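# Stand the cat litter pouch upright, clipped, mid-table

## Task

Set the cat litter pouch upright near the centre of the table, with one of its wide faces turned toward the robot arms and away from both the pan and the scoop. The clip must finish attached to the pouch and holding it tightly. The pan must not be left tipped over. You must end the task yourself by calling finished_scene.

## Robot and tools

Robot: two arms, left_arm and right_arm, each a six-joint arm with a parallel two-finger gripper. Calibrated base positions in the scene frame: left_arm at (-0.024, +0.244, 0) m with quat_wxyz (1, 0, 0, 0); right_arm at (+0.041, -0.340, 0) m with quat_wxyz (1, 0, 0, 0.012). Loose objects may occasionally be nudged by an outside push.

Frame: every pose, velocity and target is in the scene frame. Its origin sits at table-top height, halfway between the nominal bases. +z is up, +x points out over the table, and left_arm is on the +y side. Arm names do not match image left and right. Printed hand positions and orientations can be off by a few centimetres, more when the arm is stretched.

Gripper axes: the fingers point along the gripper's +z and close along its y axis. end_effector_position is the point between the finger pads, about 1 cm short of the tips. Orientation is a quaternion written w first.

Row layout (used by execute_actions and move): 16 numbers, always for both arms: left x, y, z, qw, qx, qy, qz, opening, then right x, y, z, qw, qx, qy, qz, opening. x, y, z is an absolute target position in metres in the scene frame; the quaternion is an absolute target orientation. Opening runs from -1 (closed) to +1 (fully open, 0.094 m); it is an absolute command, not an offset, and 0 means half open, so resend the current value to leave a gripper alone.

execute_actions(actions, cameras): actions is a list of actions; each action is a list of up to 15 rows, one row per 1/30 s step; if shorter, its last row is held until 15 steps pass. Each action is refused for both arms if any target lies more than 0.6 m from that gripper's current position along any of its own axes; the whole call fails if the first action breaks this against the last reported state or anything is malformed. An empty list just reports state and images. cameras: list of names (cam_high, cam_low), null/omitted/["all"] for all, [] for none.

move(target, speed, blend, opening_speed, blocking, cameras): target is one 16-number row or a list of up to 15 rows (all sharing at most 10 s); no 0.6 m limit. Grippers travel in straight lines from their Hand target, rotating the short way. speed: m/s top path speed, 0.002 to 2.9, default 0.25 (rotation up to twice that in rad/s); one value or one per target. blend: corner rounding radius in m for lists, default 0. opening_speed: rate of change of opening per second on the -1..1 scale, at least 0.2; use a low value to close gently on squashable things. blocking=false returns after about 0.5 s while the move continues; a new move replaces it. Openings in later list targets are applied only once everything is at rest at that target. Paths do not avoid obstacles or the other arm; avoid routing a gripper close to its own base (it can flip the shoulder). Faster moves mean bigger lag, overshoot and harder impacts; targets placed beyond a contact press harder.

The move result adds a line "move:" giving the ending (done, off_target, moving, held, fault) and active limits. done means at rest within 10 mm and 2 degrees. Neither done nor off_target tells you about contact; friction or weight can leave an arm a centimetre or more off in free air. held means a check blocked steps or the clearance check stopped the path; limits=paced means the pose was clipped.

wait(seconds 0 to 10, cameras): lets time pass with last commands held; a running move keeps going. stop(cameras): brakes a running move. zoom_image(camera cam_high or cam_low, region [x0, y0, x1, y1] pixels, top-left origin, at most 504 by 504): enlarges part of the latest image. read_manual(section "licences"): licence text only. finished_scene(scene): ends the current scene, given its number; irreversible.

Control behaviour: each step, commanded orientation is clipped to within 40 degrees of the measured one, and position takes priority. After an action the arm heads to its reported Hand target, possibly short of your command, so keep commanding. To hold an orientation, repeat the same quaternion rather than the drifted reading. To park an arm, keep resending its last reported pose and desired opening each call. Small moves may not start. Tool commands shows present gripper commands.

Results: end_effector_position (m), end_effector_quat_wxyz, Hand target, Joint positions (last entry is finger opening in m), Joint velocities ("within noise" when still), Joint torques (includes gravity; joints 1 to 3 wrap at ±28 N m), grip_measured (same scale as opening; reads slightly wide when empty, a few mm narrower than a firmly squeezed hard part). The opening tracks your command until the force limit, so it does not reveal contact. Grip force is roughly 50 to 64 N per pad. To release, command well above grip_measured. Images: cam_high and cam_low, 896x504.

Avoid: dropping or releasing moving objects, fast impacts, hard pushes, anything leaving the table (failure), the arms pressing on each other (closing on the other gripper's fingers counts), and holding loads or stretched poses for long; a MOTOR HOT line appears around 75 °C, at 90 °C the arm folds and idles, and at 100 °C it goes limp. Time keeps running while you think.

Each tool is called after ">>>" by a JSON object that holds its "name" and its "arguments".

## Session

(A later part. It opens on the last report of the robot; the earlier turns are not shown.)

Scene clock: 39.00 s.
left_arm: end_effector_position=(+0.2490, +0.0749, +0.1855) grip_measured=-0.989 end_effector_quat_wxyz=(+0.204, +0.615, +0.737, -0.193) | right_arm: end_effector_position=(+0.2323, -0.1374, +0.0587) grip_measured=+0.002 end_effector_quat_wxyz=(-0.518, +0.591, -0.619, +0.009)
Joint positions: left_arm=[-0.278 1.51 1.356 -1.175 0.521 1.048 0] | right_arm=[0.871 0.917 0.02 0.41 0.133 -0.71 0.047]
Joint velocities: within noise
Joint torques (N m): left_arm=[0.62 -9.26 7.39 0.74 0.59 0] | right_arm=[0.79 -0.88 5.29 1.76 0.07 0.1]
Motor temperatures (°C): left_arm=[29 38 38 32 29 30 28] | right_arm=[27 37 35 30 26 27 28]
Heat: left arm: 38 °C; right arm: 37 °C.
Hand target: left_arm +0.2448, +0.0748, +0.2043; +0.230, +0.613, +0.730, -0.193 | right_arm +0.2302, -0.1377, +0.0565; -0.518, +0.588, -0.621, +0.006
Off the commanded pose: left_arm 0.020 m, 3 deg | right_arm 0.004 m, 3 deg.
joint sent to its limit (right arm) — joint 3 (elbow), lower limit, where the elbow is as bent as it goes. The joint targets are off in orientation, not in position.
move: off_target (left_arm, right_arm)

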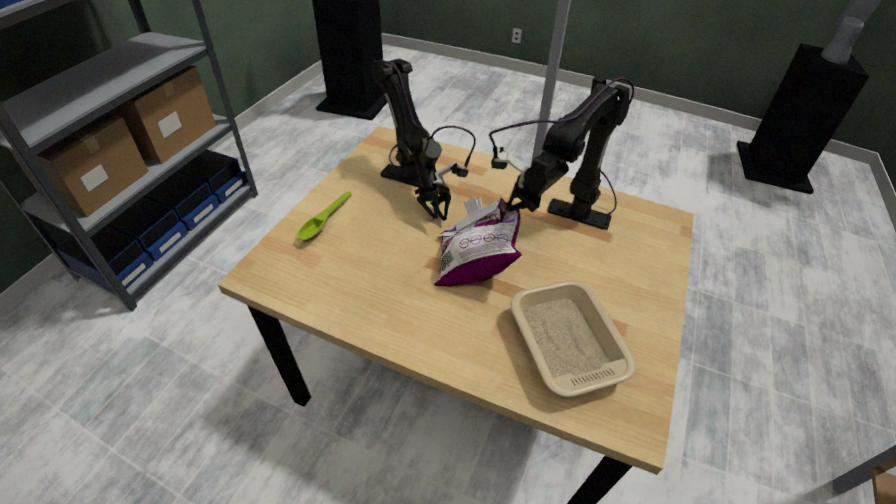

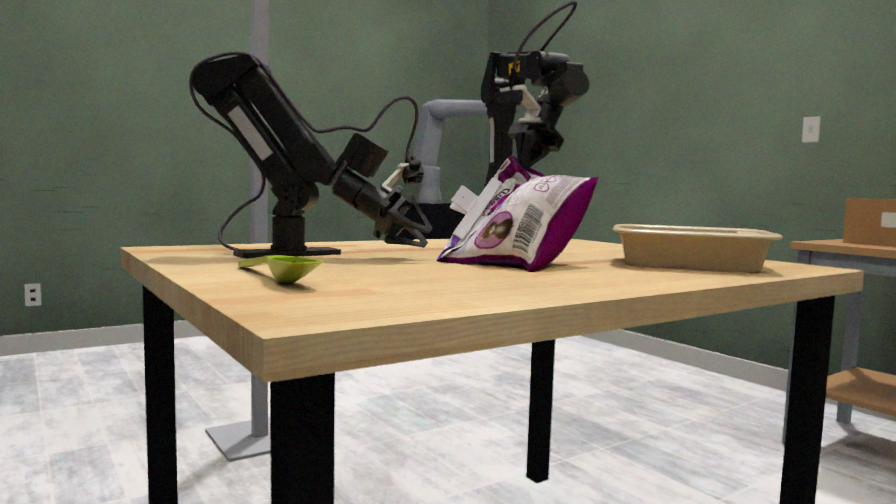

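>>> {"name": "move", "arguments": {"target": [[0.245,0.075,0.205,0.2303,0.6130,0.7305,-0.1933,-1,0.287,-0.090,0.034,0.5373,-0.5806,0.6118,-0.0047,0.0]], "speed": 0.13}}

>>> {"name": "zoom_image", "arguments": {"camera": "cam_high", "region": [410, 180, 510, 280]}}

>>> {"name": "zoom_image", "arguments": {"camera": "cam_low", "region": [390, 150, 550, 300]}}

Scene clock: 40.63 s.
left_arm: end_effector_position=(+0.2488, +0.0747, +0.1856) grip_measured=-0.989 end_effector_quat_wxyz=(+0.204, +0.615, +0.737, -0.194) | right_arm: end_effector_position=(+0.2837, -0.0900, +0.0336) grip_measured=+0.001 end_effector_quat_wxyz=(+0.535, -0.583, +0.611, -0.005)
Joint positions: left_arm=[-0.278 1.51 1.356 -1.175 0.523 1.048 0] | right_arm=[0.81 1.682 0.172 1.067 0.073 -0.736 0.047]
Joint velocities: within noise
Joint torques (N m): left_arm=[0.59 -9.16 7.5 0.74 0.55 -0.03] | right_arm=[-1.11 -3.52 3.9 1.83 -0.14 -0.05]
Motor temperatures (°C): left_arm=[29 37 38 31 29 30 28] | right_arm=[27 36 35 30 26 27 28]
Heat: left arm: 38 °C; right arm: 36 °C.
Hand target: left_arm +0.2447, +0.0748, +0.2043; +0.230, +0.613, +0.730, -0.193 | right_arm +0.2870, -0.0901, +0.0341; -0.537, +0.580, -0.612, +0.005
Off the commanded pose: left_arm 0.020 m, 3 deg | right_arm 0.003 m, 0 deg.
move: off_target (left_arm)

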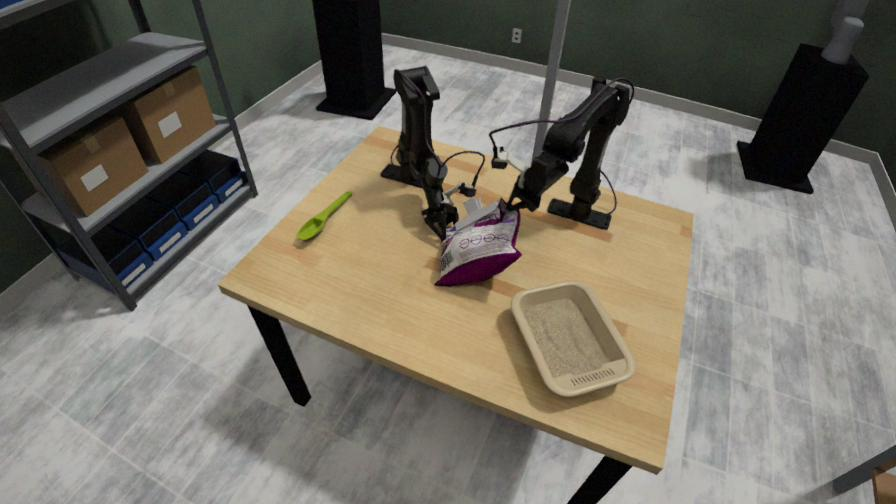

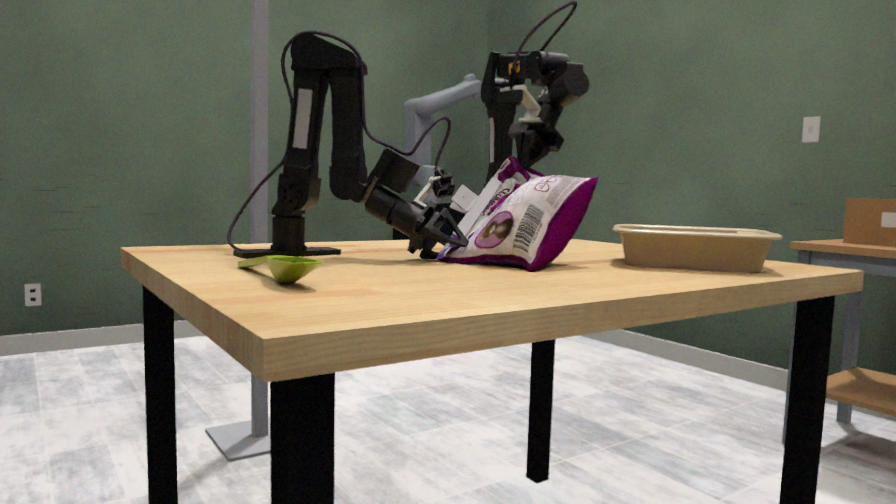

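Scaled by 5.040.

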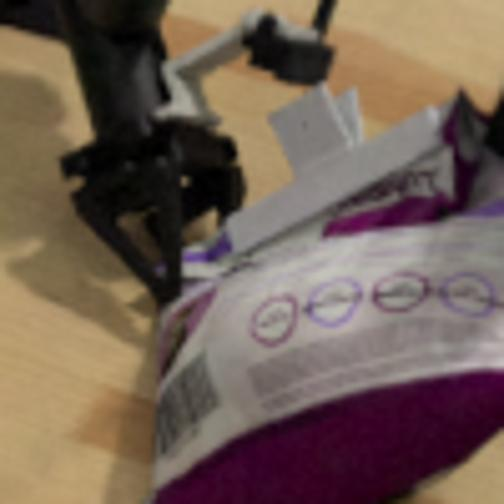

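Scaled by 3.150.

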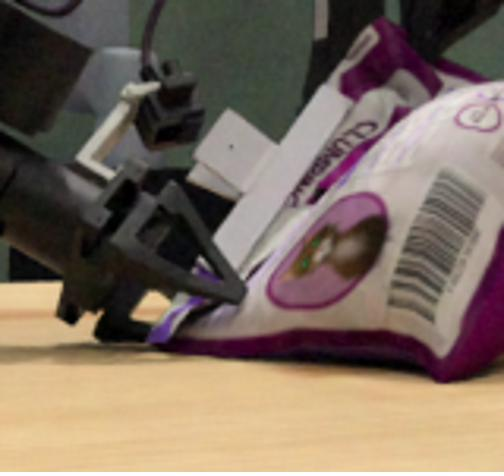

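>>> {"name": "move", "arguments": {"target": [[0.245,0.075,0.205,0.2303,0.6130,0.7305,-0.1933,-1,0.287,-0.090,0.034,0.5373,-0.5806,0.6118,-0.0047,-1],[0.247,0.077,0.21,0.2303,0.6130,0.7305,-0.1933,-1,0.278,-0.122,0.11,0.4226,-0.6231,0.6566,-0.004,-1],[0.25,0.08,0.218,0.2303,0.6130,0.7305,-0.1933,-1,0.262,-0.145,0.22,0.2164,-0.6728,0.7074,-0.002,-1],[0.22,0.08,0.222,0.2303,0.6130,0.7305,-0.1933,-1,0.225,-0.147,0.23,0.1736,-0.6784,0.7144,-0.002,-1]], "speed": [0.15,0.14,0.14,0.12], "blend": [0,0.03,0.02,0]}}

>>> {"name": "zoom_image", "arguments": {"camera": "cam_high", "region": [400, 150, 540, 290]}}

>>> {"name": "zoom_image", "arguments": {"camera": "cam_low", "region": [380, 120, 580, 300]}}

Scene clock: 45.33 s.
left_arm: end_effector_position=(+0.2157, +0.0726, +0.2167) grip_measured=-0.987 end_effector_quat_wxyz=(+0.215, +0.612, +0.728, -0.220) | right_arm: end_effector_position=(+0.2215, -0.1432, +0.2102) grip_measured=-0.664 end_effector_quat_wxyz=(-0.154, +0.682, -0.714, -0.013)
Joint positions: left_arm=[-0.286 1.407 1.367 -1.28 0.58 1.036 0.001] | right_arm=[0.795 1.301 1.358 -1.316 -0.008 -0.705 0.016]
Joint velocities: within noise
Joint torques (N m): left_arm=[0.81 -6.6 6.37 1.02 -0.13 0.01] | right_arm=[0.1 -4.86 11.15 0.4 0.32 0.02]
Motor temperatures (°C): left_arm=[29 37 38 31 29 30 28] | right_arm=[27 36 36 31 26 27 28]
Heat: left arm: 38 °C; right arm: 36 °C.
Hand target: left_arm +0.2199, +0.0799, +0.2221; +0.230, +0.613, +0.731, -0.194 | right_arm +0.2246, -0.1472, +0.2294; -0.174, +0.678, -0.714, +0.002
Off the commanded pose: left_arm 0.010 m, 4 deg | right_arm 0.021 m, 3 deg.
move: off_target (left_arm, right_arm)

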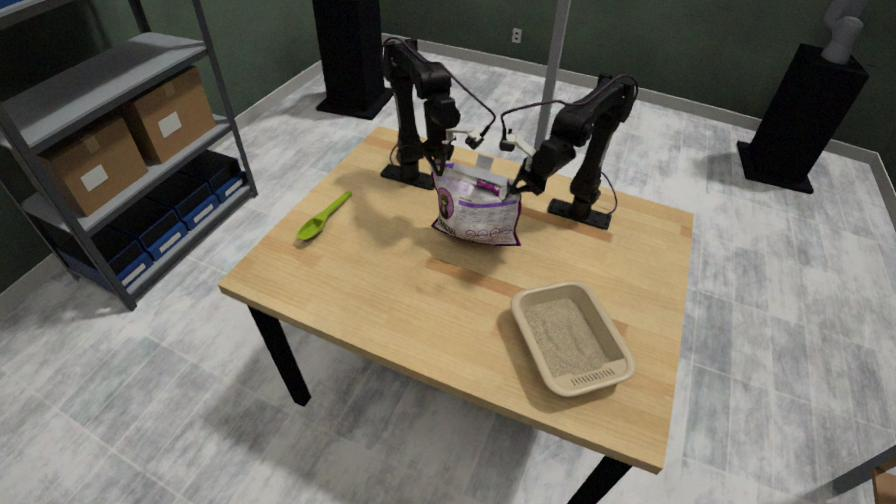

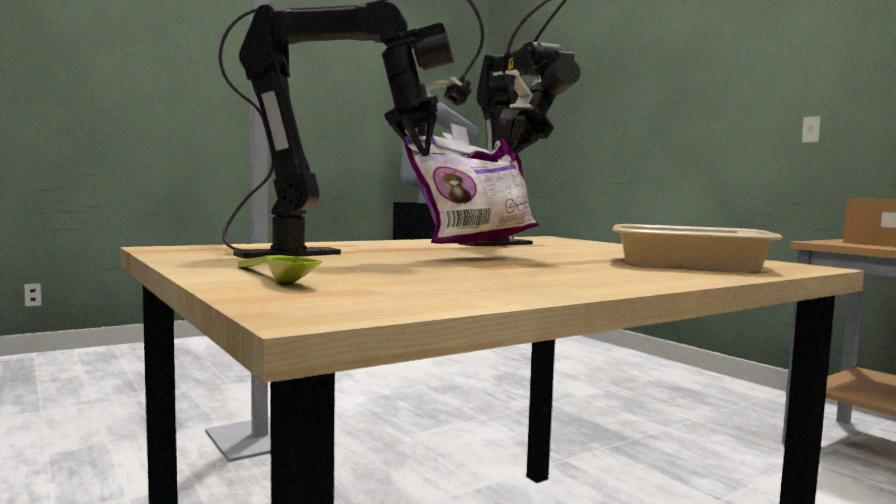

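Scaled by 3.600.

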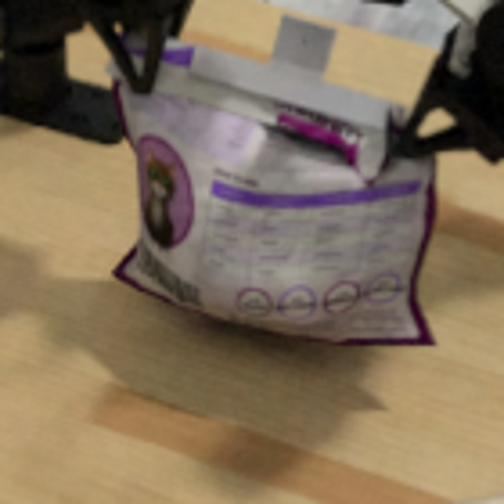

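Scaled by 2.520.

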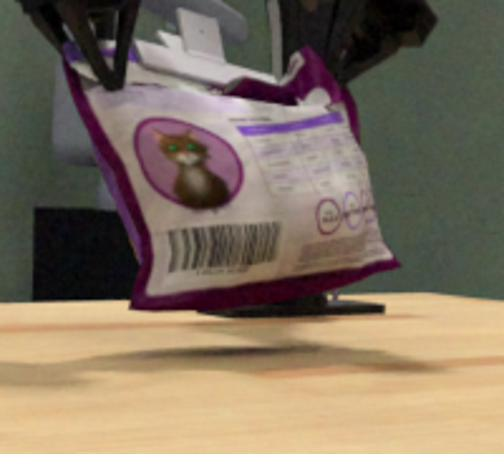

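>>> {"name": "move", "arguments": {"target": [[0.235,0.080,0.188,0.2303,0.6130,0.7305,-0.1933,-1,0.237,-0.147,0.192,0.1736,-0.6784,0.7144,-0.002,-1],[0.262,0.080,0.172,0.2303,0.6130,0.7305,-0.1933,-1,0.262,-0.147,0.172,0.1736,-0.6784,0.7144,-0.002,-1]], "speed": [0.09,0.08], "blend": [0.01,0]}}

>>> {"name": "zoom_image", "arguments": {"camera": "cam_high", "region": [400, 160, 540, 300]}}

>>> {"name": "zoom_image", "arguments": {"camera": "cam_low", "region": [380, 120, 580, 300]}}

Scene clock: 48.93 s.
left_arm: end_effector_position=(+0.2461, +0.0742, +0.1695) grip_measured=-0.987 end_effector_quat_wxyz=(+0.214, +0.610, +0.731, -0.220) | right_arm: end_effector_position=(+0.2571, -0.1398, +0.1722) grip_measured=-0.664 end_effector_quat_wxyz=(-0.172, +0.683, -0.710, -0.009)
Joint positions: left_arm=[-0.25 1.505 1.267 -1.107 0.587 1.072 0.001] | right_arm=[0.7 1.342 1.222 -1.107 -0.031 -0.802 0.016]
Joint velocities: within noise
Joint torques (N m): left_arm=[1.09 -4.52 8.25 1.16 -0.08 0.11] | right_arm=[-1.7 -4.77 5.78 0.8 0.17 -0.17]
Motor temperatures (°C): left_arm=[29 36 38 31 29 30 28] | right_arm=[27 36 37 30 26 27 28]
Heat: left arm: 38 °C; right arm: 37 °C.
Hand target: left_arm +0.2615, +0.0802, +0.1725; +0.230, +0.613, +0.731, -0.193 | right_arm +0.2619, -0.1469, +0.1720; -0.173, +0.678, -0.714, +0.002
Off the commanded pose: left_arm 0.017 m, 4 deg | right_arm 0.009 m, 1 deg.
move: off_target (left_arm)

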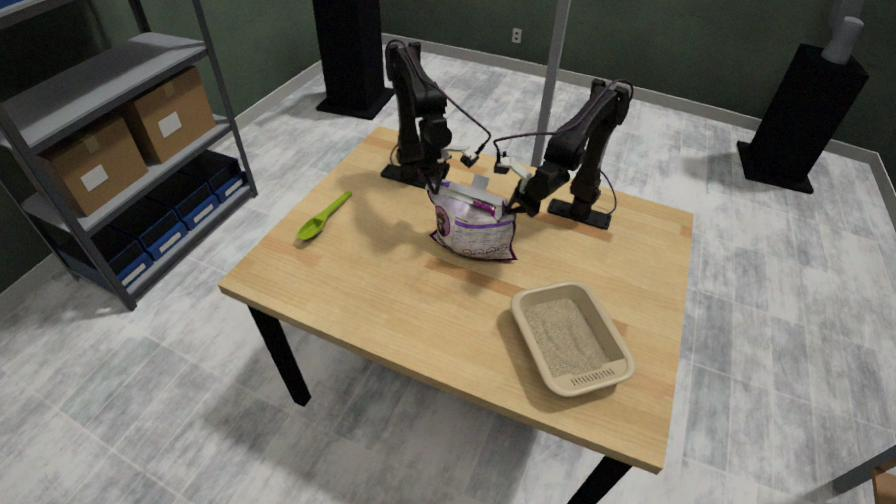

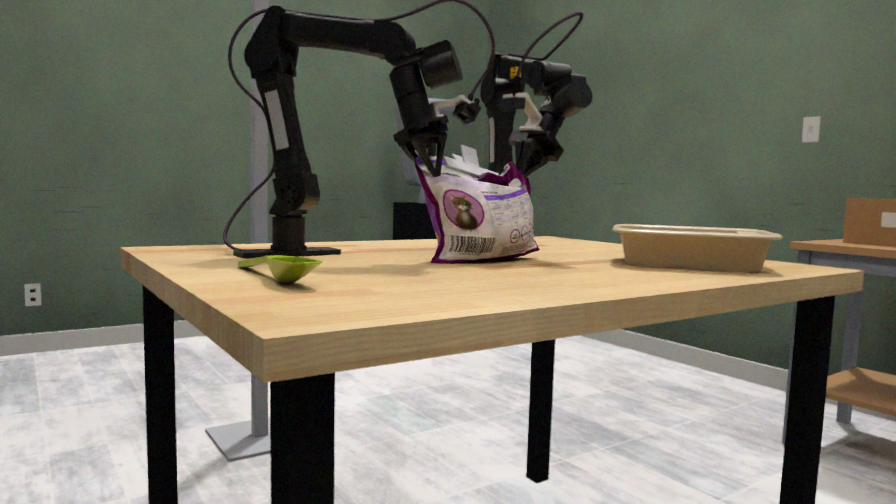

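Scaled by 3.600.

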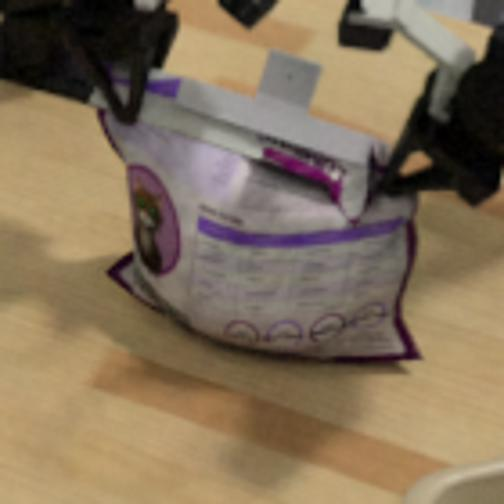

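Scaled by 2.520.

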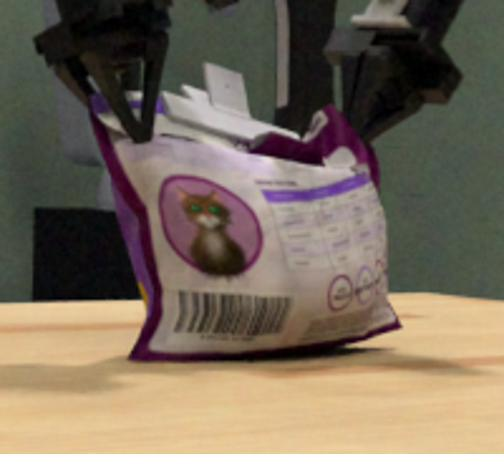

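>>> {"name": "move", "arguments": {"target": [[0.265,0.080,0.160,0.2303,0.6130,0.7305,-0.1933,-1,0.262,-0.147,0.157,0.1736,-0.6784,0.7144,-0.002,-1],[0.265,0.080,0.160,0.2303,0.6130,0.7305,-0.1933,-0.4,0.262,-0.147,0.157,0.1736,-0.6784,0.7144,-0.002,-0.2],[0.258,0.125,0.225,0.2303,0.6130,0.7305,-0.1933,-0.4,0.252,-0.155,0.225,0.1736,-0.6784,0.7144,-0.002,-0.2]], "speed": [0.08,0.1,0.16]}}

>>> {"name": "zoom_image", "arguments": {"camera": "cam_high", "region": [400, 160, 540, 300]}}

>>> {"name": "zoom_image", "arguments": {"camera": "cam_low", "region": [380, 120, 580, 300]}}

Scene clock: 52.13 s.
left_arm: end_effector_position=(+0.2583, +0.1275, +0.2189) grip_measured=-0.401 end_effector_quat_wxyz=(+0.225, +0.613, +0.734, -0.185) | right_arm: end_effector_position=(+0.2506, -0.1533, +0.2159) grip_measured=-0.202 end_effector_quat_wxyz=(-0.164, +0.681, -0.714, +0.000)
Joint positions: left_arm=[-0.076 1.519 1.493 -1.373 0.568 1.266 0.028] | right_arm=[0.69 1.341 1.404 -1.306 -0.015 -0.808 0.037]
Joint velocities: within noise
Joint torques (N m): left_arm=[0.23 -4.86 8.24 0.59 0.54 0.04] | right_arm=[-0.65 -4.71 7.88 0.63 -0.05 -0.01]
Motor temperatures (°C): left_arm=[29 35 38 31 29 30 28] | right_arm=[27 36 36 30 26 27 28]
Heat: left arm: 38 °C; right arm: 36 °C.
Hand target: left_arm +0.2580, +0.1251, +0.2249; +0.230, +0.613, +0.731, -0.193 | right_arm +0.2519, -0.1550, +0.2249; -0.174, +0.678, -0.714, +0.002
Off the commanded pose: left_arm 0.007 m, 1 deg | right_arm 0.009 m, 1 deg.
move: done; target 2's new opening was sent with left_arm's hand 0.014 m and 3 deg from that target

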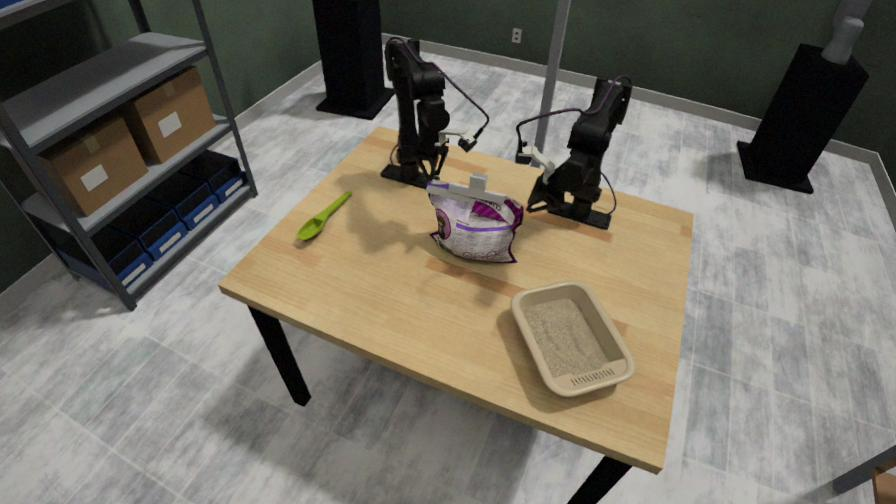

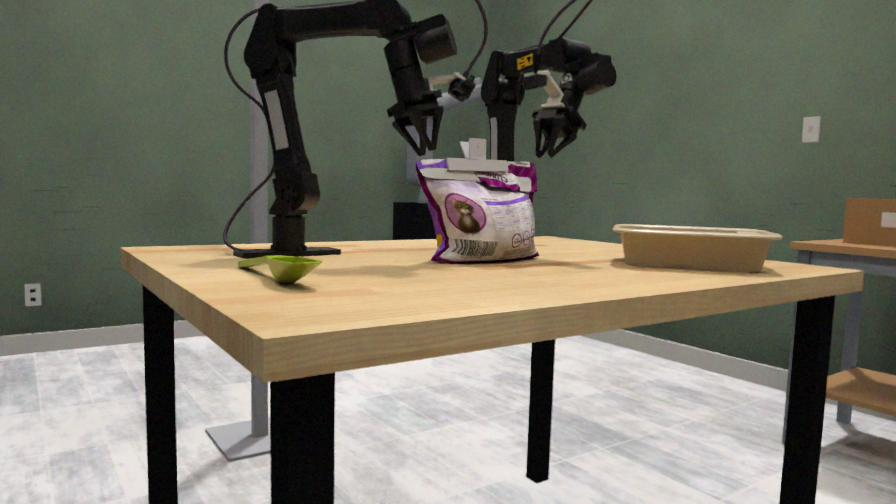

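Scaled by 3.600.

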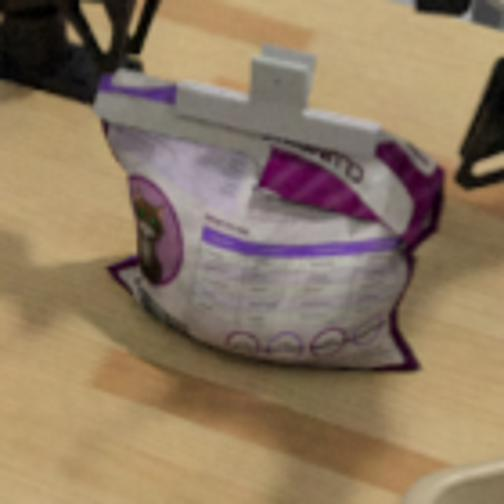

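Scaled by 2.520.

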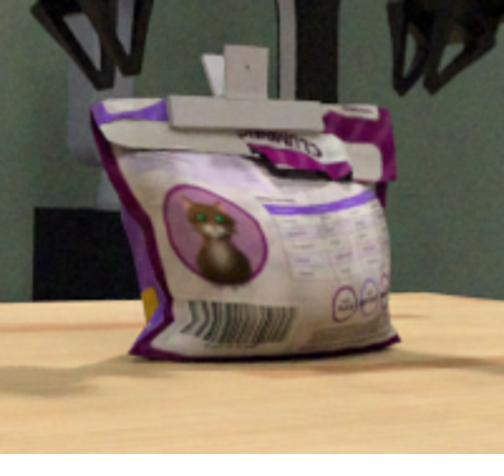

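>>> {"name": "finished_scene", "arguments": {"scene": 2}}

The scene is finished: the task was done.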